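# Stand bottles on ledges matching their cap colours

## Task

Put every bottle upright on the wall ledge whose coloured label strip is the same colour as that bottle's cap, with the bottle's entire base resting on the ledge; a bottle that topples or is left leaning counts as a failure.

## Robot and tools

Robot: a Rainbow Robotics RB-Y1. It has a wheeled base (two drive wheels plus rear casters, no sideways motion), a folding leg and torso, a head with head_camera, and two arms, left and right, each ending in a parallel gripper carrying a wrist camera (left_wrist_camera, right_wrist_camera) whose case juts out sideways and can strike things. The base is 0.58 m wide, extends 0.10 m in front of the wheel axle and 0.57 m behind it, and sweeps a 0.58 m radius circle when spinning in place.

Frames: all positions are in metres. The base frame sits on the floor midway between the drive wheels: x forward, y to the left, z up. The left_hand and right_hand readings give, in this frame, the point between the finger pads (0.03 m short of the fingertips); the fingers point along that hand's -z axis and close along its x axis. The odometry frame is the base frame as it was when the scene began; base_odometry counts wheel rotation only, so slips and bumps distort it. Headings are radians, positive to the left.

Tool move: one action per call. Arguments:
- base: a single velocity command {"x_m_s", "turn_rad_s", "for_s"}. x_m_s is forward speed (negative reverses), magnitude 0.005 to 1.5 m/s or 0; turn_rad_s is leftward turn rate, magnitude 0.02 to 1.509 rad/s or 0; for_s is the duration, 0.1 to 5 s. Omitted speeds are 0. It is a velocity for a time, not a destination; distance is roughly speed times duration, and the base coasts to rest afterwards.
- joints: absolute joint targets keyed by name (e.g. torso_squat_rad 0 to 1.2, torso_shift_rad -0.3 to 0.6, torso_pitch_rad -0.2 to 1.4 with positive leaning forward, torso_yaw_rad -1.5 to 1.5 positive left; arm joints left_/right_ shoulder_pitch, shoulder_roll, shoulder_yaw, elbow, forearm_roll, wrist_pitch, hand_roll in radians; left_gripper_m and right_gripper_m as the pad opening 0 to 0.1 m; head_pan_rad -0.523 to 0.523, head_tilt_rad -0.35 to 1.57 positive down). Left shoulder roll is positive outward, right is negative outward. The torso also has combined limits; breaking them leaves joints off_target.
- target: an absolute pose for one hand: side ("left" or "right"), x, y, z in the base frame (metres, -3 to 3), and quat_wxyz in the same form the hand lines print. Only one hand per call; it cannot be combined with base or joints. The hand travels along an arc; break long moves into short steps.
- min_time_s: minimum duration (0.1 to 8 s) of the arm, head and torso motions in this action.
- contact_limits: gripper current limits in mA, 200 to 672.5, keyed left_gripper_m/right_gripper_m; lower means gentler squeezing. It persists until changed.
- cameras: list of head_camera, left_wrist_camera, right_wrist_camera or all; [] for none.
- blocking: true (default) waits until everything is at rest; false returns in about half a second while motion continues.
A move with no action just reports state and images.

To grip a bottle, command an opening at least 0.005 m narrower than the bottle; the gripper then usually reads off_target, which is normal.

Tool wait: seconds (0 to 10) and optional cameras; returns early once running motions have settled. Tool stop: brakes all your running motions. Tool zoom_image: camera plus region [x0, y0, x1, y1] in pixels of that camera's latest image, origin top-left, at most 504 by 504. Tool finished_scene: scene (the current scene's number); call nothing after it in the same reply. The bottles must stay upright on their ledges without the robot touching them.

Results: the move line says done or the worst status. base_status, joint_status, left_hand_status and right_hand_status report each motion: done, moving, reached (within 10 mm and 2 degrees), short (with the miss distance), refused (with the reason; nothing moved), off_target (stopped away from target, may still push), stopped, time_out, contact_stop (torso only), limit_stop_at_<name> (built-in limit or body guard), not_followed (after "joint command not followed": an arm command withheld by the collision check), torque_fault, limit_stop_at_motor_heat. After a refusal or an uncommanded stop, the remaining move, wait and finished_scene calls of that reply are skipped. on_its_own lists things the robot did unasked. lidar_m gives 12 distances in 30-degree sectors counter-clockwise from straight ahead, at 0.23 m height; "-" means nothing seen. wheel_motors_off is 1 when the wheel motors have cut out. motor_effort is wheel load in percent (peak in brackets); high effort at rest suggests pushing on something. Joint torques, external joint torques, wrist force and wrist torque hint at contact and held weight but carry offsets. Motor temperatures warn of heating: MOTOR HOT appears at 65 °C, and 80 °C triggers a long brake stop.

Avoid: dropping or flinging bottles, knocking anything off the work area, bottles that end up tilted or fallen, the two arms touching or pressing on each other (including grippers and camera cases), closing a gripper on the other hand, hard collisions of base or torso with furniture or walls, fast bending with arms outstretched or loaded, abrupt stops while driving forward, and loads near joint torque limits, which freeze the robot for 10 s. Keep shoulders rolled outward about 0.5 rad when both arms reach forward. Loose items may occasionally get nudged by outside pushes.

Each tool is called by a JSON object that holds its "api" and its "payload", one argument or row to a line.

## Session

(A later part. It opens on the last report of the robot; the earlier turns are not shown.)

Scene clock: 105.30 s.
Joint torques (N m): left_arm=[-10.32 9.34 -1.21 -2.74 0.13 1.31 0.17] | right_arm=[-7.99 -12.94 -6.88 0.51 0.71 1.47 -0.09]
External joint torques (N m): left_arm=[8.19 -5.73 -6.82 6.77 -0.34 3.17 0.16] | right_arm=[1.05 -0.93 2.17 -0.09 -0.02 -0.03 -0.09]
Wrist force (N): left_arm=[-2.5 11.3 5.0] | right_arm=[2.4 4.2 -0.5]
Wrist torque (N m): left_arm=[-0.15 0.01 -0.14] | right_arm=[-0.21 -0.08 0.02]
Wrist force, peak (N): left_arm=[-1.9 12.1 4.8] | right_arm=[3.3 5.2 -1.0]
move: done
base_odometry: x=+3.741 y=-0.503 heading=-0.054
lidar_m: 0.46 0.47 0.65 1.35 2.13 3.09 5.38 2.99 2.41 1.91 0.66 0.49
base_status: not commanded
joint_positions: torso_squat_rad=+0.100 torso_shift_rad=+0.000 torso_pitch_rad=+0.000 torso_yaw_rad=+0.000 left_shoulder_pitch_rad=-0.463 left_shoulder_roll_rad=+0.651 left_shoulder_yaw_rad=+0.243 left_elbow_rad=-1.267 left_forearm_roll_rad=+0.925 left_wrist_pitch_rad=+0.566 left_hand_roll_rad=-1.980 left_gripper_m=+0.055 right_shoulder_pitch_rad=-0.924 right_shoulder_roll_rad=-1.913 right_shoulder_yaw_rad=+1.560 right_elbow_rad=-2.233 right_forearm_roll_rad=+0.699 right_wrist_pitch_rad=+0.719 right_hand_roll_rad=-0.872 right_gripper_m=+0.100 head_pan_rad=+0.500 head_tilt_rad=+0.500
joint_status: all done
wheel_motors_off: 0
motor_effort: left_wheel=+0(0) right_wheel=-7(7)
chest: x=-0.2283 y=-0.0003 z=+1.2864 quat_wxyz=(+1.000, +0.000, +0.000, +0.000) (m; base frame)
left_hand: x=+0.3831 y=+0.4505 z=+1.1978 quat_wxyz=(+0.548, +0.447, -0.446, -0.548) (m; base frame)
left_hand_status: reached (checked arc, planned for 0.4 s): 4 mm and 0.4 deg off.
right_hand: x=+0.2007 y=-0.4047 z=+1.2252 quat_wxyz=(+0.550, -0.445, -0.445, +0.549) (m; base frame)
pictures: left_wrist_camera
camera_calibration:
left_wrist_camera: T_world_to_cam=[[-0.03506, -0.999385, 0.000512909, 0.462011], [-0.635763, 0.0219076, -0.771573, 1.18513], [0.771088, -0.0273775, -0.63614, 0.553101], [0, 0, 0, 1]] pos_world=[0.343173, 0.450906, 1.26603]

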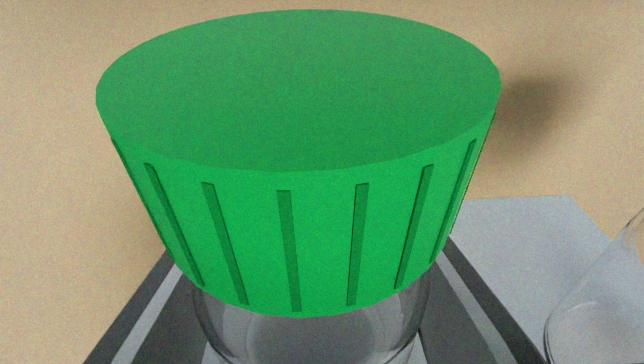

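{"api": "move", "payload": {
  "target": {"side": "left", "x": 0.383, "y": 0.45, "z": 1.199, "quat_wxyz": [0.54953, 0.445, -0.445, -0.54953]},
  "min_time_s": 0.4
}}

{"api": "move", "payload": {
  "joints": {"left_gripper_m": 0.08}
}}

{"api": "move", "payload": {
  "target": {"side": "left", "x": 0.2, "y": 0.44, "z": 1.215, "quat_wxyz": [0.54953, 0.445, -0.445, -0.54953]},
  "min_time_s": 1.0,
  "cameras": ["head_camera", "left_wrist_camera"]
}}

Scene clock: 106.43 s.
Joint torques (N m): left_arm=[-17.81 14.01 4.61 -8.58 0.18 -0.99 0.71] | right_arm=[-8.27 -13.14 -6.78 0.37 0.73 1.44 -0.03]
External joint torques (N m): left_arm=[0.73 -1.07 -1.01 0.9 -0.29 0.87 0.69] | right_arm=[0.77 -1.13 2.27 -0.23 0.01 -0.06 -0.02]
Wrist force (N): left_arm=[-0.8 -1.3 1.4] | right_arm=[2.8 4.7 -0.8]
Wrist torque (N m): left_arm=[0.05 0.08 -0.25] | right_arm=[-0.28 -0.01 0.00]
Wrist force, peak (N): left_arm=[-2.5 11.5 4.9] | right_arm=[3.6 5.4 -0.1]
move: done
base_odometry: x=+3.741 y=-0.503 heading=-0.054
lidar_m: 0.46 0.48 0.65 1.35 2.14 3.08 5.38 2.99 2.40 1.91 0.68 0.49
base_status: not commanded
joint_positions: torso_squat_rad=+0.100 torso_shift_rad=+0.000 torso_pitch_rad=+0.000 torso_yaw_rad=+0.000 left_shoulder_pitch_rad=-0.466 left_shoulder_roll_rad=+0.654 left_shoulder_yaw_rad=+0.244 left_elbow_rad=-1.272 left_forearm_roll_rad=+0.918 left_wrist_pitch_rad=+0.578 left_hand_roll_rad=-1.969 left_gripper_m=+0.055 right_shoulder_pitch_rad=-0.924 right_shoulder_roll_rad=-1.913 right_shoulder_yaw_rad=+1.560 right_elbow_rad=-2.233 right_forearm_roll_rad=+0.699 right_wrist_pitch_rad=+0.719 right_hand_roll_rad=-0.872 right_gripper_m=+0.100 head_pan_rad=+0.500 head_tilt_rad=+0.500
joint_status: all done
wheel_motors_off: 0
motor_effort: left_wheel=+0(0) right_wheel=-6(6)
chest: x=-0.2283 y=-0.0003 z=+1.2864 quat_wxyz=(+1.000, +0.000, +0.000, +0.000) (m; base frame)
left_hand: x=+0.3831 y=+0.4502 z=+1.1999 quat_wxyz=(+0.549, +0.446, -0.445, -0.549) (m; base frame)
left_hand_status: reached (checked arc, planned for 0.4 s): 1 mm and 0.1 deg off.
right_hand: x=+0.2007 y=-0.4047 z=+1.2252 quat_wxyz=(+0.550, -0.445, -0.445, +0.549) (m; base frame)
pictures: none

Scene clock: 107.20 s.
Joint torques (N m): left_arm=[-18.21 14.87 4.48 -8.85 0.33 -1.73 0.56] | right_arm=[-7.84 -12.66 -6.85 0.53 0.61 1.27 -0.04]
External joint torques (N m): left_arm=[0.32 -0.21 -1.14 0.63 -0.14 0.14 0.55] | right_arm=[1.2 -0.65 2.2 -0.07 -0.11 -0.23 -0.04]
Wrist force (N): left_arm=[0.7 -4.5 -0.4] | right_arm=[3.5 4.7 -0.8]
Wrist torque (N m): left_arm=[0.12 0.10 -0.17] | right_arm=[-0.20 0.06 0.00]
Wrist force, peak (N): left_arm=[1.0 -4.7 -0.6] | right_arm=[3.4 5.3 -0.1]
move: done
base_odometry: x=+3.741 y=-0.503 heading=-0.054
lidar_m: 0.46 0.48 0.65 1.35 2.14 3.09 5.37 2.99 2.41 1.91 0.67 0.49
base_status: not commanded
joint_positions: torso_squat_rad=+0.100 torso_shift_rad=+0.000 torso_pitch_rad=+0.000 torso_yaw_rad=+0.000 left_shoulder_pitch_rad=-0.466 left_shoulder_roll_rad=+0.653 left_shoulder_yaw_rad=+0.244 left_elbow_rad=-1.272 left_forearm_roll_rad=+0.918 left_wrist_pitch_rad=+0.578 left_hand_roll_rad=-1.969 left_gripper_m=+0.080 right_shoulder_pitch_rad=-0.924 right_shoulder_roll_rad=-1.913 right_shoulder_yaw_rad=+1.560 right_elbow_rad=-2.233 right_forearm_roll_rad=+0.699 right_wrist_pitch_rad=+0.719 right_hand_roll_rad=-0.872 right_gripper_m=+0.100 head_pan_rad=+0.500 head_tilt_rad=+0.500
joint_status: all done
wheel_motors_off: 0
motor_effort: left_wheel=+0(1) right_wheel=-5(6)
chest: x=-0.2282 y=-0.0003 z=+1.2864 quat_wxyz=(+1.000, +0.000, +0.000, +0.000) (m; base frame)
left_hand: x=+0.3831 y=+0.4502 z=+1.1996 quat_wxyz=(+0.549, +0.445, -0.445, -0.549) (m; base frame)
right_hand: x=+0.2008 y=-0.4046 z=+1.2252 quat_wxyz=(+0.550, -0.445, -0.445, +0.549) (m; base frame)
pictures: none

Scene clock: 108.77 s.
Joint torques (N m): left_arm=[-8.61 13 7.65 -7.74 0.06 -2.11 0.06] | right_arm=[-8.21 -13.03 -7.34 0.68 0.72 1.5 0.13]
External joint torques (N m): left_arm=[-1.36 0.32 0.19 -0.33 -0.14 -0.1 0.05] | right_arm=[0.83 -1.02 1.71 0.08 0 0 0.14]
Wrist force (N): left_arm=[0.2 -3.9 -0.4] | right_arm=[3.2 4.6 -0.5]
Wrist torque (N m): left_arm=[0.05 0.04 -0.15] | right_arm=[-0.25 0.02 -0.06]
Wrist force, peak (N): left_arm=[-1.4 32.8 -27.2] | right_arm=[3.6 5.4 -1.7]
move: done
base_odometry: x=+3.741 y=-0.503 heading=-0.053
lidar_m: 0.46 0.47 0.66 1.35 2.14 3.09 5.38 2.99 2.40 1.92 0.67 0.49
base_status: not commanded
joint_positions: torso_squat_rad=+0.100 torso_shift_rad=+0.000 torso_pitch_rad=+0.000 torso_yaw_rad=+0.000 left_shoulder_pitch_rad=+0.215 left_shoulder_roll_rad=+0.654 left_shoulder_yaw_rad=+0.491 left_elbow_rad=-2.109 left_forearm_roll_rad=+0.916 left_wrist_pitch_rad=+0.724 left_hand_roll_rad=-1.675 left_gripper_m=+0.080 right_shoulder_pitch_rad=-0.924 right_shoulder_roll_rad=-1.913 right_shoulder_yaw_rad=+1.561 right_elbow_rad=-2.233 right_forearm_roll_rad=+0.699 right_wrist_pitch_rad=+0.719 right_hand_roll_rad=-0.872 right_gripper_m=+0.100 head_pan_rad=+0.500 head_tilt_rad=+0.500
joint_status: all done
wheel_motors_off: 0
motor_effort: left_wheel=+0(15) right_wheel=-7(12)
chest: x=-0.2281 y=-0.0002 z=+1.2864 quat_wxyz=(+1.000, +0.000, +0.000, +0.000) (m; base frame)
left_hand: x=+0.2005 y=+0.4401 z=+1.2149 quat_wxyz=(+0.549, +0.445, -0.445, -0.550) (m; base frame)
left_hand_status: reached (checked arc, planned for 1.1 s): 1 mm and 0.0 deg off.
right_hand: x=+0.2009 y=-0.4046 z=+1.2251 quat_wxyz=(+0.550, -0.445, -0.445, +0.549) (m; base frame)
pictures: head_camera, left_wrist_camera
camera_calibration:
head_camera: T_world_to_cam=[[0.458022, -0.888504, 0.0278605, 0.0574766], [-0.385143, -0.226592, -0.894607, 1.3088], [0.801175, 0.399019, -0.445985, 0.771327], [0, 0, 0, 1]] pos_world=[-0.140219, 0.0398572, 1.51326]
left_wrist_camera: T_world_to_cam=[[-0.0363163, -0.999338, 0.00204262, 0.443535], [-0.640768, 0.0217171, -0.767428, 1.07856], [0.766875, -0.0291789, -0.641132, 0.712204], [0, 0, 0, 1]] pos_world=[0.161042, 0.4406, 1.28343]

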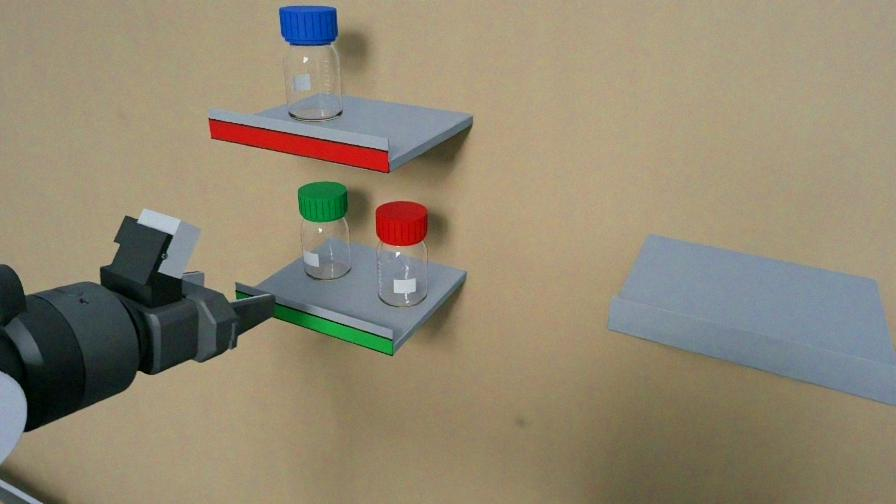

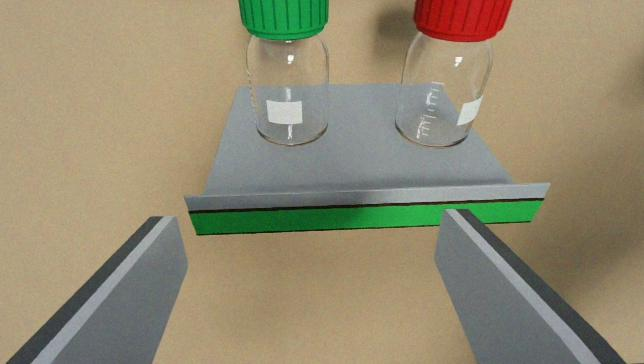

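{"api": "move", "payload": {
  "target": {"side": "left", "x": 0.25, "y": 0.348, "z": 1.215, "quat_wxyz": [0.57206, 0.41563, -0.41563, -0.57206]},
  "min_time_s": 0.7,
  "cameras": ["left_wrist_camera"]
}}

{"api": "move", "payload": {
  "target": {"side": "left", "x": 0.315, "y": 0.348, "z": 1.207, "quat_wxyz": [0.57206, 0.41563, -0.41563, -0.57206]},
  "min_time_s": 0.5,
  "cameras": ["left_wrist_camera"]
}}

{"api": "move", "payload": {
  "target": {"side": "left", "x": 0.372, "y": 0.348, "z": 1.198, "quat_wxyz": [0.57206, 0.41563, -0.41563, -0.57206]},
  "min_time_s": 0.5,
  "cameras": ["left_wrist_camera"]
}}

Scene clock: 112.73 s.
Joint torques (N m): left_arm=[-10.81 10.37 5.17 -8.06 -0.27 -2.17 0.08] | right_arm=[-8.61 -12.89 -6.77 0.48 0.6 1.29 -0.06]
External joint torques (N m): left_arm=[0.56 0.49 -0.89 -0.47 -0.02 -0.22 0.07] | right_arm=[0.43 -0.88 2.28 -0.12 -0.12 -0.21 -0.05]
Wrist force (N): left_arm=[0.4 -4.0 -1.1] | right_arm=[3.2 4.8 -0.9]
Wrist torque (N m): left_arm=[0.09 0.06 -0.16] | right_arm=[-0.21 0.04 -0.09]
Wrist force, peak (N): left_arm=[-0.2 -5.0 -0.8] | right_arm=[3.7 5.6 -0.9]
move: done
base_odometry: x=+3.741 y=-0.503 heading=-0.053
lidar_m: 0.46 0.48 0.66 1.35 2.14 3.09 5.37 2.98 2.40 1.91 0.67 0.48
base_status: not commanded
joint_positions: torso_squat_rad=+0.100 torso_shift_rad=+0.000 torso_pitch_rad=+0.000 torso_yaw_rad=+0.000 left_shoulder_pitch_rad=-0.062 left_shoulder_roll_rad=+0.574 left_shoulder_yaw_rad=+0.240 left_elbow_rad=-2.189 left_forearm_roll_rad=+0.488 left_wrist_pitch_rad=+1.022 left_hand_roll_rad=-1.375 left_gripper_m=+0.080 right_shoulder_pitch_rad=-0.924 right_shoulder_roll_rad=-1.913 right_shoulder_yaw_rad=+1.561 right_elbow_rad=-2.233 right_forearm_roll_rad=+0.699 right_wrist_pitch_rad=+0.719 right_hand_roll_rad=-0.872 right_gripper_m=+0.100 head_pan_rad=+0.500 head_tilt_rad=+0.500
joint_status: all done
wheel_motors_off: 0
motor_effort: left_wheel=+0(1) right_wheel=-6(8)
chest: x=-0.2281 y=-0.0002 z=+1.2864 quat_wxyz=(+1.000, +0.000, +0.000, +0.000) (m; base frame)
left_hand: x=+0.2496 y=+0.3480 z=+1.2158 quat_wxyz=(+0.570, +0.415, -0.418, -0.572) (m; base frame)
left_hand_status: reached (checked arc, planned for 0.7 s): 1 mm and 0.3 deg off.
right_hand: x=+0.2009 y=-0.4046 z=+1.2251 quat_wxyz=(+0.550, -0.445, -0.445, +0.549) (m; base frame)
pictures: left_wrist_camera
camera_calibration:
left_wrist_camera: T_world_to_cam=[[-0.0399413, -0.999177, 0.00708135, 0.347965], [-0.715109, 0.0236347, -0.698613, 1.0469], [0.697871, -0.0329674, -0.715464, 0.781356], [0, 0, 0, 1]] pos_world=[0.217261, 0.348695, 1.28795]

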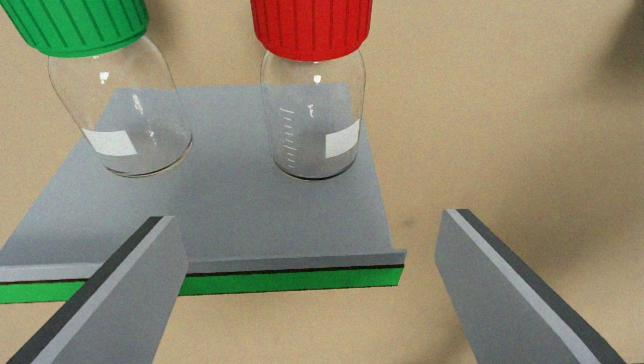

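Scene clock: 113.67 s.
Joint torques (N m): left_arm=[-15.05 10.87 4.27 -8.18 -0.25 -1.81 0.12] | right_arm=[-8.52 -13.22 -7.56 0.75 0.66 1.4 0.01]
External joint torques (N m): left_arm=[0.11 0.42 -1.76 0.2 -0.08 0.16 0.11] | right_arm=[0.52 -1.21 1.49 0.15 -0.07 -0.1 0.01]
Wrist force (N): left_arm=[0.3 -4.0 -1.3] | right_arm=[3.0 4.5 -0.8]
Wrist torque (N m): left_arm=[0.07 0.04 -0.04] | right_arm=[-0.22 -0.02 -0.04]
Wrist force, peak (N): left_arm=[1.4 -4.6 -1.6] | right_arm=[4.0 5.1 0.0]
move: done
base_odometry: x=+3.741 y=-0.503 heading=-0.053
lidar_m: 0.46 0.48 0.66 1.35 2.13 3.09 5.38 2.98 2.41 1.91 0.67 0.48
base_status: not commanded
joint_positions: torso_squat_rad=+0.100 torso_shift_rad=+0.000 torso_pitch_rad=+0.000 torso_yaw_rad=+0.000 left_shoulder_pitch_rad=-0.265 left_shoulder_roll_rad=+0.557 left_shoulder_yaw_rad=+0.162 left_elbow_rad=-1.905 left_forearm_roll_rad=+0.442 left_wrist_pitch_rad=+0.939 left_hand_roll_rad=-1.416 left_gripper_m=+0.080 right_shoulder_pitch_rad=-0.924 right_shoulder_roll_rad=-1.913 right_shoulder_yaw_rad=+1.561 right_elbow_rad=-2.233 right_forearm_roll_rad=+0.699 right_wrist_pitch_rad=+0.719 right_hand_roll_rad=-0.872 right_gripper_m=+0.100 head_pan_rad=+0.500 head_tilt_rad=+0.500
joint_status: all done
wheel_motors_off: 0
motor_effort: left_wheel=+0(1) right_wheel=-6(8)
chest: x=-0.2281 y=-0.0002 z=+1.2864 quat_wxyz=(+1.000, +0.000, +0.000, +0.000) (m; base frame)
left_hand: x=+0.3150 y=+0.3481 z=+1.2074 quat_wxyz=(+0.572, +0.416, -0.416, -0.572) (m; base frame)
left_hand_status: reached (checked arc, planned for 0.6 s): 0 mm and 0.0 deg off.
right_hand: x=+0.2009 y=-0.4046 z=+1.2251 quat_wxyz=(+0.550, -0.445, -0.445, +0.549) (m; base frame)
pictures: left_wrist_camera
camera_calibration:
left_wrist_camera: T_world_to_cam=[[-0.0356239, -0.999347, 0.00606197, 0.35079], [-0.716595, 0.0213156, -0.697164, 1.08738], [0.69658, -0.0291797, -0.716886, 0.730511], [0, 0, 0, 1]] pos_world=[0.282849, 0.348698, 1.27965]

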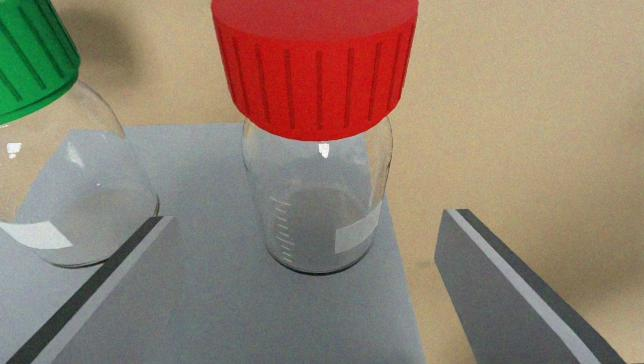

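Scene clock: 114.70 s.
Joint torques (N m): left_arm=[-18.66 11 4.05 -8.77 -0.3 -1.83 0.12] | right_arm=[-8.42 -12.74 -6.89 0.35 0.66 1.52 -0.12]
External joint torques (N m): left_arm=[-0.28 0.05 -1.63 0.32 -0.25 0.15 0.11] | right_arm=[0.61 -0.73 2.16 -0.25 -0.06 0.03 -0.11]
Wrist force (N): left_arm=[0.4 -4.0 -1.3] | right_arm=[2.5 4.4 -0.2]
Wrist torque (N m): left_arm=[0.09 0.08 -0.03] | right_arm=[-0.24 -0.07 -0.07]
Wrist force, peak (N): left_arm=[-0.1 -4.6 -1.8] | right_arm=[4.0 5.1 -0.5]
move: done
base_odometry: x=+3.741 y=-0.503 heading=-0.053
lidar_m: 0.46 0.48 0.66 1.35 2.14 3.08 5.38 2.98 2.41 1.91 0.68 0.49
base_status: not commanded
joint_positions: torso_squat_rad=+0.100 torso_shift_rad=+0.000 torso_pitch_rad=+0.000 torso_yaw_rad=+0.000 left_shoulder_pitch_rad=-0.442 left_shoulder_roll_rad=+0.536 left_shoulder_yaw_rad=+0.114 left_elbow_rad=-1.612 left_forearm_roll_rad=+0.435 left_wrist_pitch_rad=+0.826 left_hand_roll_rad=-1.479 left_gripper_m=+0.080 right_shoulder_pitch_rad=-0.924 right_shoulder_roll_rad=-1.913 right_shoulder_yaw_rad=+1.561 right_elbow_rad=-2.233 right_forearm_roll_rad=+0.699 right_wrist_pitch_rad=+0.719 right_hand_roll_rad=-0.872 right_gripper_m=+0.100 head_pan_rad=+0.500 head_tilt_rad=+0.500
joint_status: all done
wheel_motors_off: 0
motor_effort: left_wheel=+0(1) right_wheel=-7(8)
chest: x=-0.2281 y=-0.0002 z=+1.2864 quat_wxyz=(+1.000, +0.000, +0.000, +0.000) (m; base frame)
left_hand: x=+0.3720 y=+0.3481 z=+1.1985 quat_wxyz=(+0.572, +0.416, -0.416, -0.572) (m; base frame)
left_hand_status: reached (checked arc, planned for 0.6 s): 1 mm and 0.1 deg off.
right_hand: x=+0.2009 y=-0.4046 z=+1.2251 quat_wxyz=(+0.550, -0.445, -0.445, +0.549) (m; base frame)
pictures: left_wrist_camera
camera_calibration:
left_wrist_camera: T_world_to_cam=[[-0.0354813, -0.999351, 0.00620198, 0.352645], [-0.716602, 0.0211159, -0.697162, 1.12202], [0.696579, -0.0291806, -0.716886, 0.684496], [0, 0, 0, 1]] pos_world=[0.339749, 0.348698, 1.27075]

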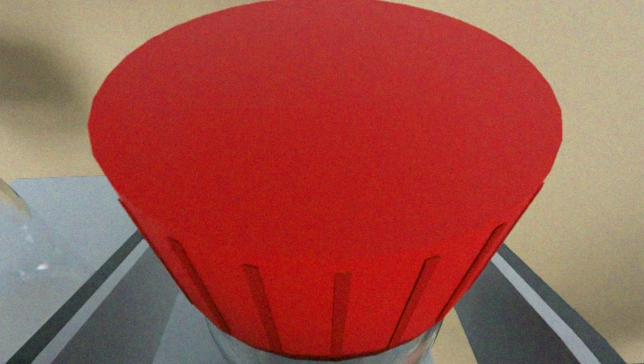

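{"api": "move", "payload": {
  "joints": {"left_gripper_m": 0.045}
}}

{"api": "move", "payload": {
  "target": {"side": "left", "x": 0.37, "y": 0.348, "z": 1.218, "quat_wxyz": [0.57206, 0.41563, -0.41563, -0.57206]},
  "min_time_s": 0.5
}}

{"api": "move", "payload": {
  "target": {"side": "left", "x": 0.29, "y": 0.348, "z": 1.222, "quat_wxyz": [0.57206, 0.41563, -0.41563, -0.57206]},
  "min_time_s": 0.6,
  "cameras": ["head_camera"]
}}

{"api": "move", "payload": {
  "target": {"side": "left", "x": 0.18, "y": 0.348, "z": 1.26, "quat_wxyz": [0.57206, 0.41563, -0.41563, -0.57206]},
  "min_time_s": 0.7
}}

{"api": "move", "payload": {
  "target": {"side": "left", "x": 0.18, "y": 0.34, "z": 1.43, "quat_wxyz": [0.57206, 0.41563, -0.41563, -0.57206]},
  "min_time_s": 1.0,
  "cameras": ["head_camera", "left_wrist_camera"]
}}

Scene clock: 116.93 s.
Joint torques (N m): left_arm=[-19.15 11.63 4.21 -8.7 -0.15 -1.92 0.21] | right_arm=[-8.92 -12.49 -6.74 0.61 0.65 1.47 0]
External joint torques (N m): left_arm=[-0.77 0.68 -1.47 0.39 -0.1 0.06 0.19] | right_arm=[0.12 -0.48 2.31 0.01 -0.07 -0.03 0.01]
Wrist force (N): left_arm=[0.5 -3.6 -1.3] | right_arm=[3.0 4.5 -0.5]
Wrist torque (N m): left_arm=[0.04 0.04 0.00] | right_arm=[-0.21 0.00 -0.08]
Wrist force, peak (N): left_arm=[0.5 -4.2 -1.6] | right_arm=[4.0 5.1 -0.5]
move: off_target
base_odometry: x=+3.741 y=-0.503 heading=-0.053
lidar_m: 0.46 0.48 0.66 1.35 2.14 3.09 5.38 2.99 2.40 1.92 0.68 0.48
base_status: not commanded
joint_positions: torso_squat_rad=+0.100 torso_shift_rad=+0.000 torso_pitch_rad=+0.000 torso_yaw_rad=+0.000 left_shoulder_pitch_rad=-0.442 left_shoulder_roll_rad=+0.536 left_shoulder_yaw_rad=+0.114 left_elbow_rad=-1.612 left_forearm_roll_rad=+0.435 left_wrist_pitch_rad=+0.826 left_hand_roll_rad=-1.479 left_gripper_m=+0.055 right_shoulder_pitch_rad=-0.924 right_shoulder_roll_rad=-1.913 right_shoulder_yaw_rad=+1.561 right_elbow_rad=-2.233 right_forearm_roll_rad=+0.699 right_wrist_pitch_rad=+0.719 right_hand_roll_rad=-0.872 right_gripper_m=+0.100 head_pan_rad=+0.500 head_tilt_rad=+0.500
joint_status: left_gripper_m off_target (ended at +0.055, target +0.045)
wheel_motors_off: 0
motor_effort: left_wheel=+0(0) right_wheel=-7(8)
chest: x=-0.2281 y=-0.0002 z=+1.2864 quat_wxyz=(+1.000, +0.000, +0.000, +0.000) (m; base frame)
left_hand: x=+0.3720 y=+0.3481 z=+1.1985 quat_wxyz=(+0.572, +0.416, -0.416, -0.572) (m; base frame)
right_hand: x=+0.2009 y=-0.4046 z=+1.2251 quat_wxyz=(+0.550, -0.445, -0.445, +0.549) (m; base frame)
pictures: none

Scene clock: 117.77 s.
Joint torques (N m): left_arm=[-20.62 13.21 7.28 -9.98 -0.03 -2.31 0.48] | right_arm=[-8.34 -13.56 -7.11 0.61 0.57 1.58 0.11]
External joint torques (N m): left_arm=[-2.16 2.1 1.5 -1.17 0.05 -0.33 0.47] | right_arm=[0.69 -1.55 1.94 0.02 -0.16 0.08 0.12]
Wrist force (N): left_arm=[0.3 -5.4 -1.8] | right_arm=[3.5 4.2 -0.5]
Wrist torque (N m): left_arm=[0.07 0.04 -0.18] | right_arm=[-0.21 0.08 -0.05]
Wrist force, peak (N): left_arm=[0.4 -6.0 -2.0] | right_arm=[3.1 5.8 0.1]
move: done
base_odometry: x=+3.741 y=-0.503 heading=-0.053
lidar_m: 0.46 0.48 0.66 1.35 2.13 3.08 5.37 2.99 2.40 1.91 0.67 0.49
base_status: not commanded
joint_positions: torso_squat_rad=+0.100 torso_shift_rad=+0.000 torso_pitch_rad=+0.000 torso_yaw_rad=+0.000 left_shoulder_pitch_rad=-0.463 left_shoulder_roll_rad=+0.555 left_shoulder_yaw_rad=+0.123 left_elbow_rad=-1.645 left_forearm_roll_rad=+0.443 left_wrist_pitch_rad=+0.881 left_hand_roll_rad=-1.464 left_gripper_m=+0.055 right_shoulder_pitch_rad=-0.924 right_shoulder_roll_rad=-1.913 right_shoulder_yaw_rad=+1.561 right_elbow_rad=-2.233 right_forearm_roll_rad=+0.699 right_wrist_pitch_rad=+0.719 right_hand_roll_rad=-0.872 right_gripper_m=+0.100 head_pan_rad=+0.500 head_tilt_rad=+0.500
joint_status: all done
wheel_motors_off: 0
motor_effort: left_wheel=+0(1) right_wheel=-6(8)
chest: x=-0.2281 y=-0.0002 z=+1.2864 quat_wxyz=(+1.000, +0.000, +0.000, +0.000) (m; base frame)
left_hand: x=+0.3703 y=+0.3478 z=+1.2174 quat_wxyz=(+0.571, +0.416, -0.416, -0.572) (m; base frame)
left_hand_status: reached (checked arc, planned for 0.5 s): 1 mm and 0.1 deg off.
right_hand: x=+0.2009 y=-0.4046 z=+1.2251 quat_wxyz=(+0.550, -0.445, -0.445, +0.549) (m; base frame)
pictures: none

Scene clock: 118.87 s.
Joint torques (N m): left_arm=[-15.65 12.03 7.51 -8.82 -0.45 -2.48 0.37] | right_arm=[-8.82 -13.06 -7.03 0.5 0.73 1.46 -0.02]
External joint torques (N m): left_arm=[-1.77 1.57 1.27 -1.02 -0.21 -0.53 0.35] | right_arm=[0.22 -1.04 2.02 -0.1 0 -0.04 -0.01]
Wrist force (N): left_arm=[0.7 -5.3 -1.5] | right_arm=[2.4 5.0 -0.7]
Wrist torque (N m): left_arm=[0.03 0.08 -0.18] | right_arm=[-0.31 -0.04 -0.07]
Wrist force, peak (N): left_arm=[1.0 -11.1 -4.9] | right_arm=[2.9 5.4 -1.0]
move: done
base_odometry: x=+3.741 y=-0.503 heading=-0.053
lidar_m: 0.46 0.48 0.66 1.35 2.13 3.08 5.38 2.99 2.41 1.91 0.68 0.49
base_status: not commanded
joint_positions: torso_squat_rad=+0.100 torso_shift_rad=+0.000 torso_pitch_rad=+0.000 torso_yaw_rad=+0.000 left_shoulder_pitch_rad=-0.208 left_shoulder_roll_rad=+0.588 left_shoulder_yaw_rad=+0.190 left_elbow_rad=-2.031 left_forearm_roll_rad=+0.462 left_wrist_pitch_rad=+1.009 left_hand_roll_rad=-1.375 left_gripper_m=+0.055 right_shoulder_pitch_rad=-0.924 right_shoulder_roll_rad=-1.913 right_shoulder_yaw_rad=+1.561 right_elbow_rad=-2.233 right_forearm_roll_rad=+0.699 right_wrist_pitch_rad=+0.719 right_hand_roll_rad=-0.872 right_gripper_m=+0.100 head_pan_rad=+0.500 head_tilt_rad=+0.500
joint_status: all done
wheel_motors_off: 0
motor_effort: left_wheel=+1(1) right_wheel=-7(8)
chest: x=-0.2280 y=-0.0002 z=+1.2864 quat_wxyz=(+1.000, +0.000, +0.000, +0.000) (m; base frame)
left_hand: x=+0.2902 y=+0.3480 z=+1.2217 quat_wxyz=(+0.572, +0.415, -0.415, -0.572) (m; base frame)
left_hand_status: reached (checked arc, planned for 0.7 s): 0 mm and 0.0 deg off.
right_hand: x=+0.2009 y=-0.4046 z=+1.2250 quat_wxyz=(+0.550, -0.445, -0.445, +0.550) (m; base frame)
pictures: head_camera
camera_calibration:
head_camera: T_world_to_cam=[[0.458078, -0.888475, 0.0278773, 0.0575009], [-0.385226, -0.226682, -0.894548, 1.30876], [0.801103, 0.399033, -0.446102, 0.771372], [0, 0, 0, 1]] pos_world=[-0.140119, 0.0399572, 1.51326]

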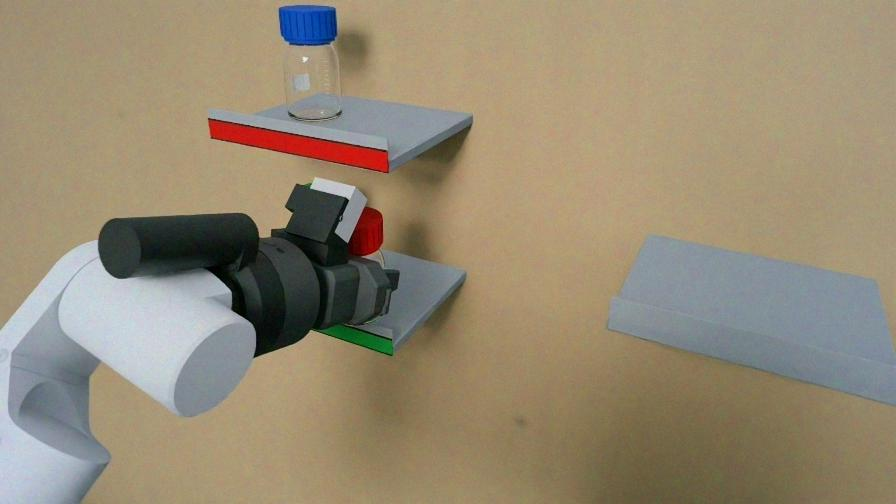

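Scene clock: 120.00 s.
Joint torques (N m): left_arm=[-9.35 11.89 6.86 -6.12 -0.76 -2.4 0.38] | right_arm=[-8.75 -13.52 -6.86 0.67 0.55 1.41 0]
External joint torques (N m): left_arm=[-1.45 1.8 0.79 -0.74 -0.27 -0.51 0.37] | right_arm=[0.28 -1.5 2.19 0.07 -0.18 -0.09 0.01]
Wrist force (N): left_arm=[0.3 -5.2 -1.9] | right_arm=[2.7 3.7 -0.4]
Wrist torque (N m): left_arm=[0.03 0.05 -0.15] | right_arm=[-0.10 -0.03 -0.06]
Wrist force, peak (N): left_arm=[-0.5 -6.3 -2.5] | right_arm=[3.4 5.4 -1.4]
move: done
base_odometry: x=+3.741 y=-0.503 heading=-0.053
lidar_m: 0.46 0.48 0.65 1.35 2.14 3.09 5.38 2.99 2.40 1.91 0.67 0.48
base_status: not commanded
joint_positions: torso_squat_rad=+0.100 torso_shift_rad=+0.000 torso_pitch_rad=+0.000 torso_yaw_rad=+0.000 left_shoulder_pitch_rad=+0.083 left_shoulder_roll_rad=+0.666 left_shoulder_yaw_rad=+0.406 left_elbow_rad=-2.485 left_forearm_roll_rad=+0.617 left_wrist_pitch_rad=+1.190 left_hand_roll_rad=-1.260 left_gripper_m=+0.055 right_shoulder_pitch_rad=-0.924 right_shoulder_roll_rad=-1.913 right_shoulder_yaw_rad=+1.561 right_elbow_rad=-2.233 right_forearm_roll_rad=+0.699 right_wrist_pitch_rad=+0.719 right_hand_roll_rad=-0.872 right_gripper_m=+0.100 head_pan_rad=+0.500 head_tilt_rad=+0.500
joint_status: all done
wheel_motors_off: 0
motor_effort: left_wheel=+0(1) right_wheel=-7(8)
chest: x=-0.2280 y=-0.0002 z=+1.2864 quat_wxyz=(+1.000, +0.000, +0.000, +0.000) (m; base frame)
left_hand: x=+0.1800 y=+0.3480 z=+1.2598 quat_wxyz=(+0.572, +0.416, -0.415, -0.572) (m; base frame)
left_hand_status: reached (checked arc, planned for 0.8 s): 0 mm and 0.0 deg off.
right_hand: x=+0.2009 y=-0.4046 z=+1.2250 quat_wxyz=(+0.550, -0.445, -0.445, +0.550) (m; base frame)
pictures: none

Scene clock: 121.40 s.
Joint torques (N m): left_arm=[-11.2 13.66 7.65 1.11 -1.24 -2.24 0.15] | right_arm=[-8.72 -13.11 -7.63 0.59 0.61 1.39 -0.01]
External joint torques (N m): left_arm=[-0.21 0.89 1.15 0.48 -0.16 -0.59 0.13] | right_arm=[0.32 -1.1 1.42 -0.01 -0.11 -0.11 0]
Wrist force (N): left_arm=[0.3 -5.1 -1.5] | right_arm=[3.3 4.6 -0.5]
Wrist torque (N m): left_arm=[0.02 0.04 -0.16] | right_arm=[-0.25 0.03 -0.07]
Wrist force, peak (N): left_arm=[-0.1 -6.5 -2.1] | right_arm=[3.9 5.3 -1.3]
move: done
base_odometry: x=+3.741 y=-0.503 heading=-0.053
lidar_m: 0.46 0.48 0.66 1.36 2.14 3.09 5.38 2.98 2.41 1.92 0.67 0.48
base_status: not commanded
joint_positions: torso_squat_rad=+0.100 torso_shift_rad=+0.000 torso_pitch_rad=+0.000 torso_yaw_rad=+0.000 left_shoulder_pitch_rad=-0.454 left_shoulder_roll_rad=+1.124 left_shoulder_yaw_rad=+0.488 left_elbow_rad=-2.362 left_forearm_roll_rad=+0.971 left_wrist_pitch_rad=+1.591 left_hand_roll_rad=-0.968 left_gripper_m=+0.055 right_shoulder_pitch_rad=-0.924 right_shoulder_roll_rad=-1.913 right_shoulder_yaw_rad=+1.561 right_elbow_rad=-2.233 right_forearm_roll_rad=+0.699 right_wrist_pitch_rad=+0.719 right_hand_roll_rad=-0.872 right_gripper_m=+0.100 head_pan_rad=+0.500 head_tilt_rad=+0.500
joint_status: all done
wheel_motors_off: 0
motor_effort: left_wheel=+1(1) right_wheel=-6(9)
chest: x=-0.2280 y=-0.0002 z=+1.2864 quat_wxyz=(+1.000, +0.000, +0.000, +0.000) (m; base frame)
left_hand: x=+0.1793 y=+0.3404 z=+1.4300 quat_wxyz=(+0.572, +0.417, -0.416, -0.571) (m; base frame)
left_hand_status: reached (checked arc, planned for 1.0 s): 1 mm and 0.2 deg off.
right_hand: x=+0.2009 y=-0.4046 z=+1.2250 quat_wxyz=(+0.550, -0.445, -0.445, +0.550) (m; base frame)
pictures: head_camera, left_wrist_camera
camera_calibration:
head_camera: T_world_to_cam=[[0.458043, -0.888496, 0.0277978, 0.0575281], [-0.385267, -0.226602, -0.894551, 1.30873], [0.801103, 0.399033, -0.446101, 0.771411], [0, 0, 0, 1]] pos_world=[-0.140119, 0.0398571, 1.51326]
left_wrist_camera: T_world_to_cam=[[-0.0348593, -0.999376, 0.00563457, 0.337246], [-0.715285, 0.0210115, -0.698517, 1.14723], [0.697963, -0.0283801, -0.715571, 0.981995], [0, 0, 0, 1]] pos_world=[0.146958, 0.3408, 1.50215]

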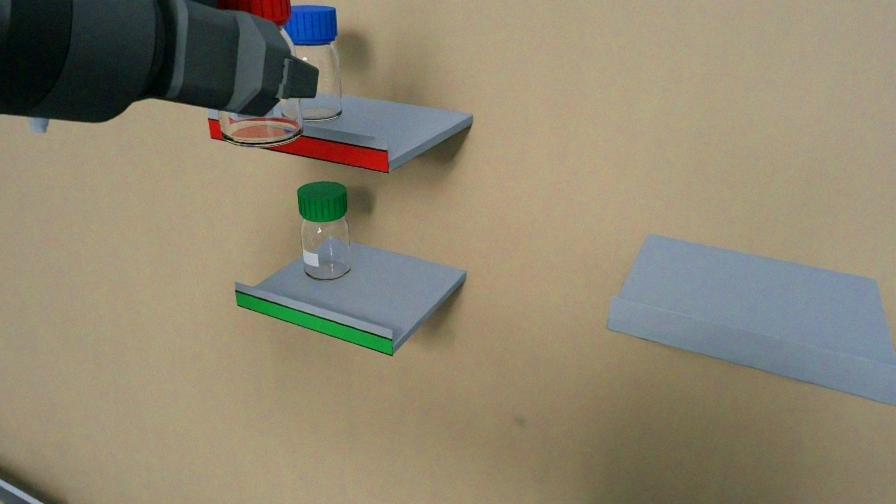

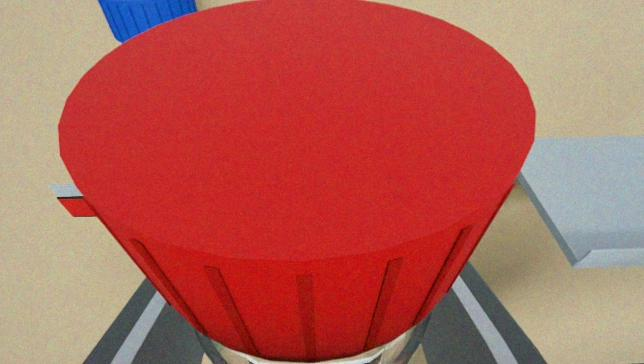

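{"api": "move", "payload": {
  "target": {"side": "left", "x": 0.28, "y": 0.34, "z": 1.425, "quat_wxyz": [0.57206, 0.41563, -0.41563, -0.57206]},
  "min_time_s": 0.7
}}

{"api": "move", "payload": {
  "target": {"side": "left", "x": 0.375, "y": 0.34, "z": 1.418, "quat_wxyz": [0.57206, 0.41563, -0.41563, -0.57206]},
  "min_time_s": 0.7,
  "cameras": ["head_camera", "left_wrist_camera"]
}}

{"api": "move", "payload": {
  "target": {"side": "left", "x": 0.375, "y": 0.34, "z": 1.398, "quat_wxyz": [0.57206, 0.41563, -0.41563, -0.57206]},
  "min_time_s": 0.5,
  "cameras": ["head_camera"]
}}

Scene clock: 123.17 s.
Joint torques (N m): left_arm=[-17.08 13.74 8.32 -1.92 -1.09 -1.82 0.27] | right_arm=[-9.13 -13.42 -7.17 0.26 0.51 1.36 -0.14]
External joint torques (N m): left_arm=[-1.34 1.1 -0.01 0.01 -0.19 -0.08 0.26] | right_arm=[-0.1 -1.4 1.88 -0.34 -0.21 -0.14 -0.13]
Wrist force (N): left_arm=[0.4 -5.0 -1.6] | right_arm=[3.6 4.1 -0.7]
Wrist torque (N m): left_arm=[0.02 0.05 -0.02] | right_arm=[-0.14 0.11 -0.03]
Wrist force, peak (N): left_arm=[-0.2 -6.0 -3.2] | right_arm=[3.4 5.8 0.1]
move: done
base_odometry: x=+3.741 y=-0.503 heading=-0.053
lidar_m: 0.46 0.48 0.65 1.36 2.14 3.08 5.38 2.99 2.41 1.92 0.67 0.49
base_status: not commanded
joint_positions: torso_squat_rad=+0.100 torso_shift_rad=+0.000 torso_pitch_rad=+0.000 torso_yaw_rad=+0.000 left_shoulder_pitch_rad=-0.691 left_shoulder_roll_rad=+1.078 left_shoulder_yaw_rad=+0.131 left_elbow_rad=-2.007 left_forearm_roll_rad=+0.790 left_wrist_pitch_rad=+1.384 left_hand_roll_rad=-1.058 left_gripper_m=+0.055 right_shoulder_pitch_rad=-0.924 right_shoulder_roll_rad=-1.913 right_shoulder_yaw_rad=+1.561 right_elbow_rad=-2.233 right_forearm_roll_rad=+0.699 right_wrist_pitch_rad=+0.719 right_hand_roll_rad=-0.872 right_gripper_m=+0.100 head_pan_rad=+0.500 head_tilt_rad=+0.500
joint_status: all done
wheel_motors_off: 0
motor_effort: left_wheel=+0(1) right_wheel=-8(9)
chest: x=-0.2280 y=-0.0002 z=+1.2864 quat_wxyz=(+1.000, +0.000, +0.000, +0.000) (m; base frame)
left_hand: x=+0.2800 y=+0.3400 z=+1.4251 quat_wxyz=(+0.572, +0.416, -0.416, -0.572) (m; base frame)
left_hand_status: reached (checked arc, planned for 0.7 s): 0 mm and 0.0 deg off.
right_hand: x=+0.2009 y=-0.4046 z=+1.2250 quat_wxyz=(+0.550, -0.445, -0.445, +0.550) (m; base frame)
pictures: none

Scene clock: 124.57 s.
Joint torques (N m): left_arm=[-21.86 13.99 7.78 -4.71 -0.77 -2.04 0.21] | right_arm=[-8.89 -13.55 -6.73 0.71 0.71 1.76 -0.14]
External joint torques (N m): left_arm=[-1.35 1.82 -0.27 -0.03 -0.22 -0.17 0.2] | right_arm=[0.14 -1.54 2.32 0.12 -0.01 0.26 -0.13]
Wrist force (N): left_arm=[0.0 -5.0 -1.8] | right_arm=[3.0 4.9 -0.4]
Wrist torque (N m): left_arm=[0.02 0.01 -0.02] | right_arm=[-0.27 0.01 -0.02]
Wrist force, peak (N): left_arm=[2.0 -5.8 -2.6] | right_arm=[3.8 5.2 -0.3]
move: done
base_odometry: x=+3.741 y=-0.503 heading=-0.053
lidar_m: 0.46 0.48 0.65 1.35 2.14 3.08 5.37 2.99 2.40 1.91 0.68 0.48
base_status: not commanded
joint_positions: torso_squat_rad=+0.100 torso_shift_rad=+0.000 torso_pitch_rad=+0.000 torso_yaw_rad=+0.000 left_shoulder_pitch_rad=-0.938 left_shoulder_roll_rad=+0.931 left_shoulder_yaw_rad=-0.057 left_elbow_rad=-1.571 left_forearm_roll_rad=+0.678 left_wrist_pitch_rad=+1.200 left_hand_roll_rad=-1.227 left_gripper_m=+0.055 right_shoulder_pitch_rad=-0.924 right_shoulder_roll_rad=-1.913 right_shoulder_yaw_rad=+1.561 right_elbow_rad=-2.233 right_forearm_roll_rad=+0.699 right_wrist_pitch_rad=+0.719 right_hand_roll_rad=-0.872 right_gripper_m=+0.100 head_pan_rad=+0.500 head_tilt_rad=+0.500
joint_status: all done
wheel_motors_off: 0
motor_effort: left_wheel=+0(1) right_wheel=-6(8)
chest: x=-0.2280 y=-0.0002 z=+1.2864 quat_wxyz=(+1.000, +0.000, +0.000, +0.000) (m; base frame)
left_hand: x=+0.3749 y=+0.3399 z=+1.4181 quat_wxyz=(+0.572, +0.416, -0.416, -0.572) (m; base frame)
left_hand_status: reached (checked arc, planned for 0.8 s): 0 mm and 0.0 deg off.
right_hand: x=+0.2009 y=-0.4046 z=+1.2250 quat_wxyz=(+0.550, -0.445, -0.445, +0.550) (m; base frame)
pictures: head_camera, left_wrist_camera
camera_calibration:
head_camera: T_world_to_cam=[[0.458043, -0.888496, 0.0277978, 0.0574823], [-0.385267, -0.226602, -0.894551, 1.30877], [0.801103, 0.399033, -0.446101, 0.771331], [0, 0, 0, 1]] pos_world=[-0.140019, 0.0398571, 1.51326]
left_wrist_camera: T_world_to_cam=[[-0.0359037, -0.999335, 0.00636494, 0.34309], [-0.716934, 0.0213196, -0.696815, 1.27703], [0.696216, -0.0295814, -0.717223, 0.840431], [0, 0, 0, 1]] pos_world=[0.342747, 0.340497, 1.49045]

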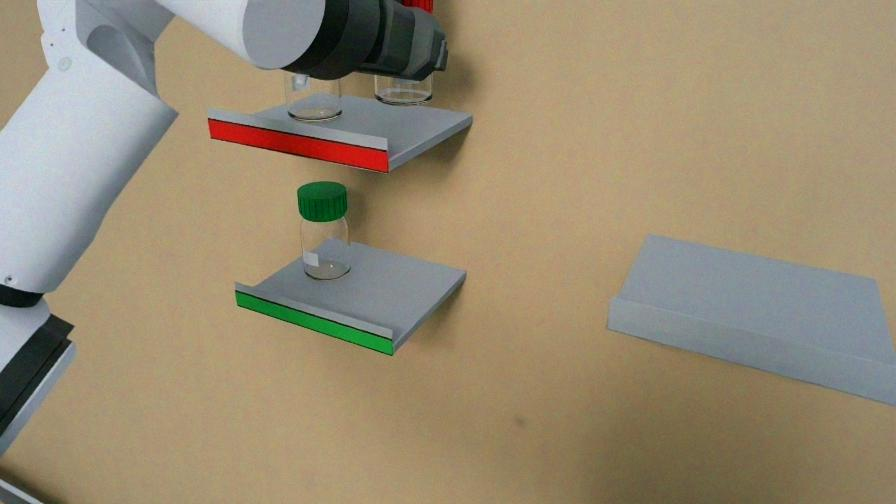

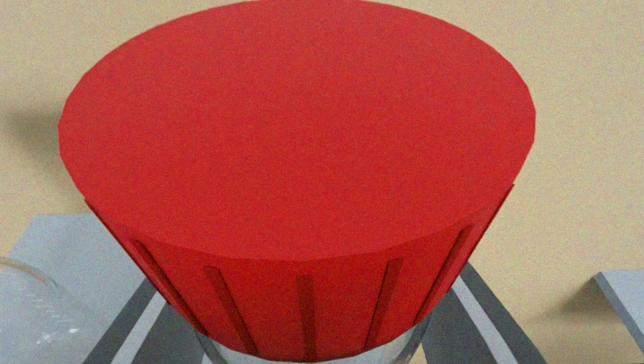

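Scene clock: 125.40 s.
Joint torques (N m): left_arm=[-22.19 12.87 10.08 -6.18 -0.93 -2.37 0.64] | right_arm=[-8.29 -13.12 -7.17 0.3 0.64 1.45 0.05]
External joint torques (N m): left_arm=[-1.88 0.51 1.81 -1.34 -0.37 -0.51 0.62] | right_arm=[0.74 -1.11 1.87 -0.3 -0.08 -0.05 0.06]
Wrist force (N): left_arm=[0.2 -5.1 -1.8] | right_arm=[3.4 5.0 -1.0]
Wrist torque (N m): left_arm=[0.02 0.04 -0.16] | right_arm=[-0.25 0.05 -0.04]
Wrist force, peak (N): left_arm=[0.4 -6.0 -1.8] | right_arm=[2.9 5.8 -0.9]
move: done
base_odometry: x=+3.741 y=-0.503 heading=-0.053
lidar_m: 0.46 0.48 0.65 1.35 2.14 3.08 5.38 2.99 2.41 1.91 0.67 0.48
base_status: not commanded
joint_positions: torso_squat_rad=+0.100 torso_shift_rad=+0.000 torso_pitch_rad=+0.000 torso_yaw_rad=+0.000 left_shoulder_pitch_rad=-0.880 left_shoulder_roll_rad=+0.920 left_shoulder_yaw_rad=-0.055 left_elbow_rad=-1.601 left_forearm_roll_rad=+0.661 left_wrist_pitch_rad=+1.171 left_hand_roll_rad=-1.215 left_gripper_m=+0.055 right_shoulder_pitch_rad=-0.924 right_shoulder_roll_rad=-1.913 right_shoulder_yaw_rad=+1.561 right_elbow_rad=-2.233 right_forearm_roll_rad=+0.699 right_wrist_pitch_rad=+0.719 right_hand_roll_rad=-0.872 right_gripper_m=+0.100 head_pan_rad=+0.500 head_tilt_rad=+0.500
joint_status: all done
wheel_motors_off: 0
motor_effort: left_wheel=+0(1) right_wheel=-7(8)
chest: x=-0.2280 y=-0.0002 z=+1.2864 quat_wxyz=(+1.000, +0.000, +0.000, +0.000) (m; base frame)
left_hand: x=+0.3748 y=+0.3400 z=+1.3982 quat_wxyz=(+0.572, +0.415, -0.415, -0.573) (m; base frame)
left_hand_status: reached (checked arc, planned for 0.5 s): 0 mm and 0.2 deg off.
right_hand: x=+0.2009 y=-0.4046 z=+1.2250 quat_wxyz=(+0.550, -0.445, -0.445, +0.550) (m; base frame)
pictures: head_camera
camera_calibration:
head_camera: T_world_to_cam=[[0.458043, -0.888496, 0.0277978, 0.0574823], [-0.385267, -0.226602, -0.894551, 1.30877], [0.801103, 0.399033, -0.446101, 0.771331], [0, 0, 0, 1]] pos_world=[-0.140019, 0.0398571, 1.51326]

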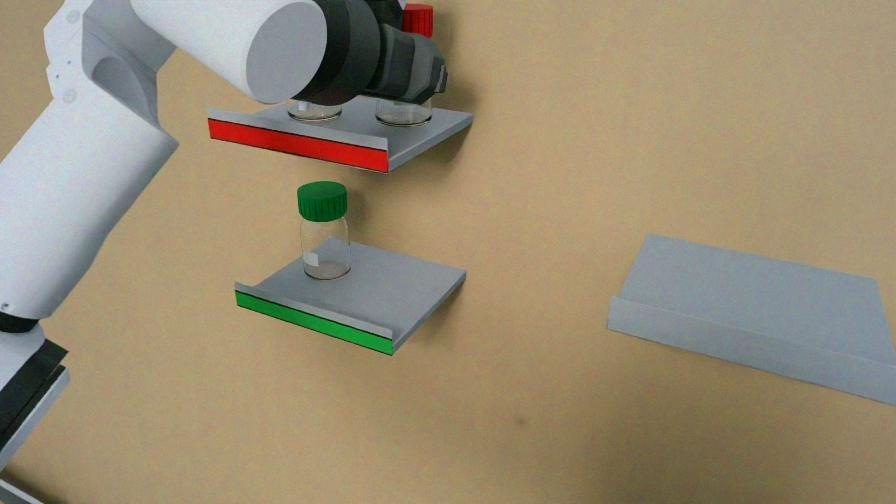

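{"api": "move", "payload": {
  "target": {"side": "left", "x": 0.375, "y": 0.34, "z": 1.394, "quat_wxyz": [0.57206, 0.41563, -0.41563, -0.57206]},
  "min_time_s": 0.4
}}

{"api": "move", "payload": {
  "target": {"side": "left", "x": 0.375, "y": 0.34, "z": 1.391, "quat_wxyz": [0.57206, 0.41563, -0.41563, -0.57206]},
  "min_time_s": 0.4
}}

Scene clock: 127.60 s.
Joint torques (N m): left_arm=[-21.36 12.39 10.35 -6.23 -0.95 -2.46 0.63] | right_arm=[-8.37 -13.2 -7.7 0.52 0.54 1.52 0.04]
External joint torques (N m): left_arm=[-1.09 -0.01 2.04 -1.35 -0.39 -0.6 0.62] | right_arm=[0.66 -1.18 1.35 -0.08 -0.19 0.02 0.05]
Wrist force (N): left_arm=[0.6 -5.0 -1.7] | right_arm=[3.7 5.0 -0.7]
Wrist torque (N m): left_arm=[0.02 0.07 -0.15] | right_arm=[-0.29 0.05 -0.04]
Wrist force, peak (N): left_arm=[0.4 -5.5 -1.8] | right_arm=[3.4 5.9 -1.1]
move: done
base_odometry: x=+3.741 y=-0.503 heading=-0.053
lidar_m: 0.46 0.48 0.65 1.36 2.14 3.09 5.38 2.99 2.41 1.92 0.67 0.48
base_status: not commanded
joint_positions: torso_squat_rad=+0.100 torso_shift_rad=+0.000 torso_pitch_rad=+0.000 torso_yaw_rad=+0.000 left_shoulder_pitch_rad=-0.867 left_shoulder_roll_rad=+0.917 left_shoulder_yaw_rad=-0.055 left_elbow_rad=-1.608 left_forearm_roll_rad=+0.654 left_wrist_pitch_rad=+1.161 left_hand_roll_rad=-1.211 left_gripper_m=+0.055 right_shoulder_pitch_rad=-0.924 right_shoulder_roll_rad=-1.913 right_shoulder_yaw_rad=+1.561 right_elbow_rad=-2.233 right_forearm_roll_rad=+0.699 right_wrist_pitch_rad=+0.719 right_hand_roll_rad=-0.872 right_gripper_m=+0.100 head_pan_rad=+0.500 head_tilt_rad=+0.500
joint_status: all done
wheel_motors_off: 0
motor_effort: left_wheel=+0(1) right_wheel=-7(8)
chest: x=-0.2280 y=-0.0002 z=+1.2864 quat_wxyz=(+1.000, +0.000, +0.000, +0.000) (m; base frame)
left_hand: x=+0.3750 y=+0.3401 z=+1.3940 quat_wxyz=(+0.572, +0.416, -0.415, -0.572) (m; base frame)
left_hand_status: reached (checked arc, planned for 0.4 s): 0 mm and 0.0 deg off.
right_hand: x=+0.2009 y=-0.4046 z=+1.2250 quat_wxyz=(+0.550, -0.445, -0.445, +0.550) (m; base frame)
pictures: none

Scene clock: 128.33 s.
Joint torques (N m): left_arm=[-20.97 12.72 10.51 -6.15 -1.03 -2.29 0.63] | right_arm=[-8.47 -13.61 -7.08 0.39 0.65 1.36 -0.16]
External joint torques (N m): left_arm=[-0.72 0.29 2.17 -1.23 -0.47 -0.43 0.62] | right_arm=[0.57 -1.6 1.96 -0.2 -0.08 -0.14 -0.15]
Wrist force (N): left_arm=[0.6 -5.4 -1.9] | right_arm=[2.9 4.9 -0.3]
Wrist torque (N m): left_arm=[0.07 0.08 -0.15] | right_arm=[-0.29 -0.05 -0.05]
Wrist force, peak (N): left_arm=[0.6 -5.4 -1.9] | right_arm=[3.1 5.6 -0.8]
move: done
base_odometry: x=+3.741 y=-0.503 heading=-0.053
lidar_m: 0.46 0.48 0.65 1.35 2.13 3.09 5.37 2.98 2.41 1.92 0.67 0.48
base_status: not commanded
joint_positions: torso_squat_rad=+0.100 torso_shift_rad=+0.000 torso_pitch_rad=+0.000 torso_yaw_rad=+0.000 left_shoulder_pitch_rad=-0.858 left_shoulder_roll_rad=+0.915 left_shoulder_yaw_rad=-0.055 left_elbow_rad=-1.612 left_forearm_roll_rad=+0.651 left_wrist_pitch_rad=+1.156 left_hand_roll_rad=-1.209 left_gripper_m=+0.055 right_shoulder_pitch_rad=-0.924 right_shoulder_roll_rad=-1.913 right_shoulder_yaw_rad=+1.561 right_elbow_rad=-2.233 right_forearm_roll_rad=+0.699 right_wrist_pitch_rad=+0.719 right_hand_roll_rad=-0.872 right_gripper_m=+0.100 head_pan_rad=+0.500 head_tilt_rad=+0.500
joint_status: all done
wheel_motors_off: 0
motor_effort: left_wheel=+0(0) right_wheel=-6(8)
chest: x=-0.2280 y=-0.0002 z=+1.2864 quat_wxyz=(+1.000, +0.000, +0.000, +0.000) (m; base frame)
left_hand: x=+0.3750 y=+0.3401 z=+1.3910 quat_wxyz=(+0.572, +0.416, -0.415, -0.572) (m; base frame)
left_hand_status: reached (checked arc, planned for 0.4 s): 0 mm and 0.0 deg off.
right_hand: x=+0.2009 y=-0.4046 z=+1.2250 quat_wxyz=(+0.550, -0.445, -0.445, +0.550) (m; base frame)
pictures: none

{"api": "move", "payload": {
  "target": {"side": "left", "x": 0.375, "y": 0.34, "z": 1.387, "quat_wxyz": [0.57206, 0.41563, -0.41563, -0.57206]},
  "min_time_s": 0.4,
  "cameras": ["head_camera"]
}}

{"api": "zoom_image", "payload": {
  "camera": "head_camera",
  "region": [280, 0, 482, 140]
}}

Scene clock: 129.43 s.
Joint torques (N m): left_arm=[-12.36 8.87 5.04 -3.49 0.46 0.97 0.51] | right_arm=[-9.02 -13.49 -7 0.36 0.56 1.48 -0.19]
External joint torques (N m): left_arm=[7.84 -3.57 -3.34 1.45 1.02 2.83 0.5] | right_arm=[0.02 -1.47 2.04 -0.24 -0.16 -0.02 -0.19]
Wrist force (N): left_arm=[-1.8 9.8 -1.4] | right_arm=[2.9 5.1 -0.6]
Wrist torque (N m): left_arm=[0.11 0.04 -0.19] | right_arm=[-0.29 0.04 -0.10]
Wrist force, peak (N): left_arm=[-0.8 12.1 -2.2] | right_arm=[3.9 5.4 -0.7]
move: done
base_odometry: x=+3.741 y=-0.503 heading=-0.053
lidar_m: 0.46 0.48 0.66 1.35 2.14 3.08 5.38 2.98 2.40 1.91 0.67 0.48
base_status: not commanded
joint_positions: torso_squat_rad=+0.100 torso_shift_rad=+0.000 torso_pitch_rad=+0.000 torso_yaw_rad=+0.000 left_shoulder_pitch_rad=-0.849 left_shoulder_roll_rad=+0.914 left_shoulder_yaw_rad=-0.053 left_elbow_rad=-1.618 left_forearm_roll_rad=+0.646 left_wrist_pitch_rad=+1.149 left_hand_roll_rad=-1.207 left_gripper_m=+0.055 right_shoulder_pitch_rad=-0.924 right_shoulder_roll_rad=-1.913 right_shoulder_yaw_rad=+1.561 right_elbow_rad=-2.233 right_forearm_roll_rad=+0.699 right_wrist_pitch_rad=+0.719 right_hand_roll_rad=-0.872 right_gripper_m=+0.100 head_pan_rad=+0.500 head_tilt_rad=+0.500
joint_status: all done
wheel_motors_off: 0
motor_effort: left_wheel=+0(0) right_wheel=-6(7)
chest: x=-0.2280 y=-0.0002 z=+1.2864 quat_wxyz=(+1.000, +0.000, +0.000, +0.000) (m; base frame)
left_hand: x=+0.3748 y=+0.3400 z=+1.3894 quat_wxyz=(+0.571, +0.417, -0.417, -0.571) (m; base frame)
left_hand_status: reached (checked arc, planned for 0.4 s): 2 mm and 0.2 deg off.
right_hand: x=+0.2009 y=-0.4047 z=+1.2250 quat_wxyz=(+0.550, -0.445, -0.445, +0.549) (m; base frame)
pictures: head_camera
camera_calibration:
head_camera: T_world_to_cam=[[0.457987, -0.888525, 0.027781, 0.0575469], [-0.385183, -0.226513, -0.894609, 1.30883], [0.801175, 0.399019, -0.445985, 0.771246], [0, 0, 0, 1]] pos_world=[-0.140119, 0.039857, 1.51326]

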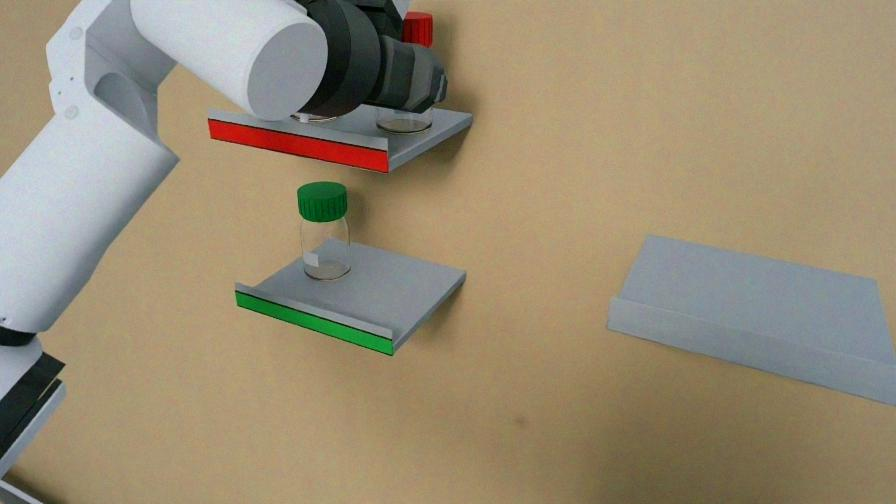

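Scaled by 2.495 from the camera's 896x504 image, which has a finer 1280x720 frame.

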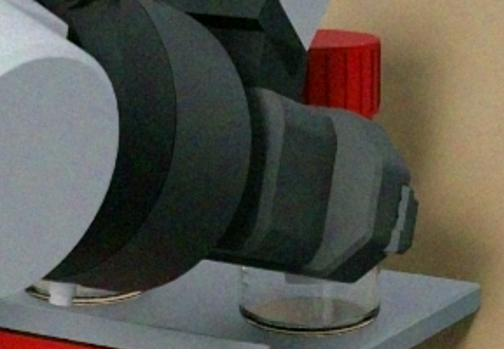

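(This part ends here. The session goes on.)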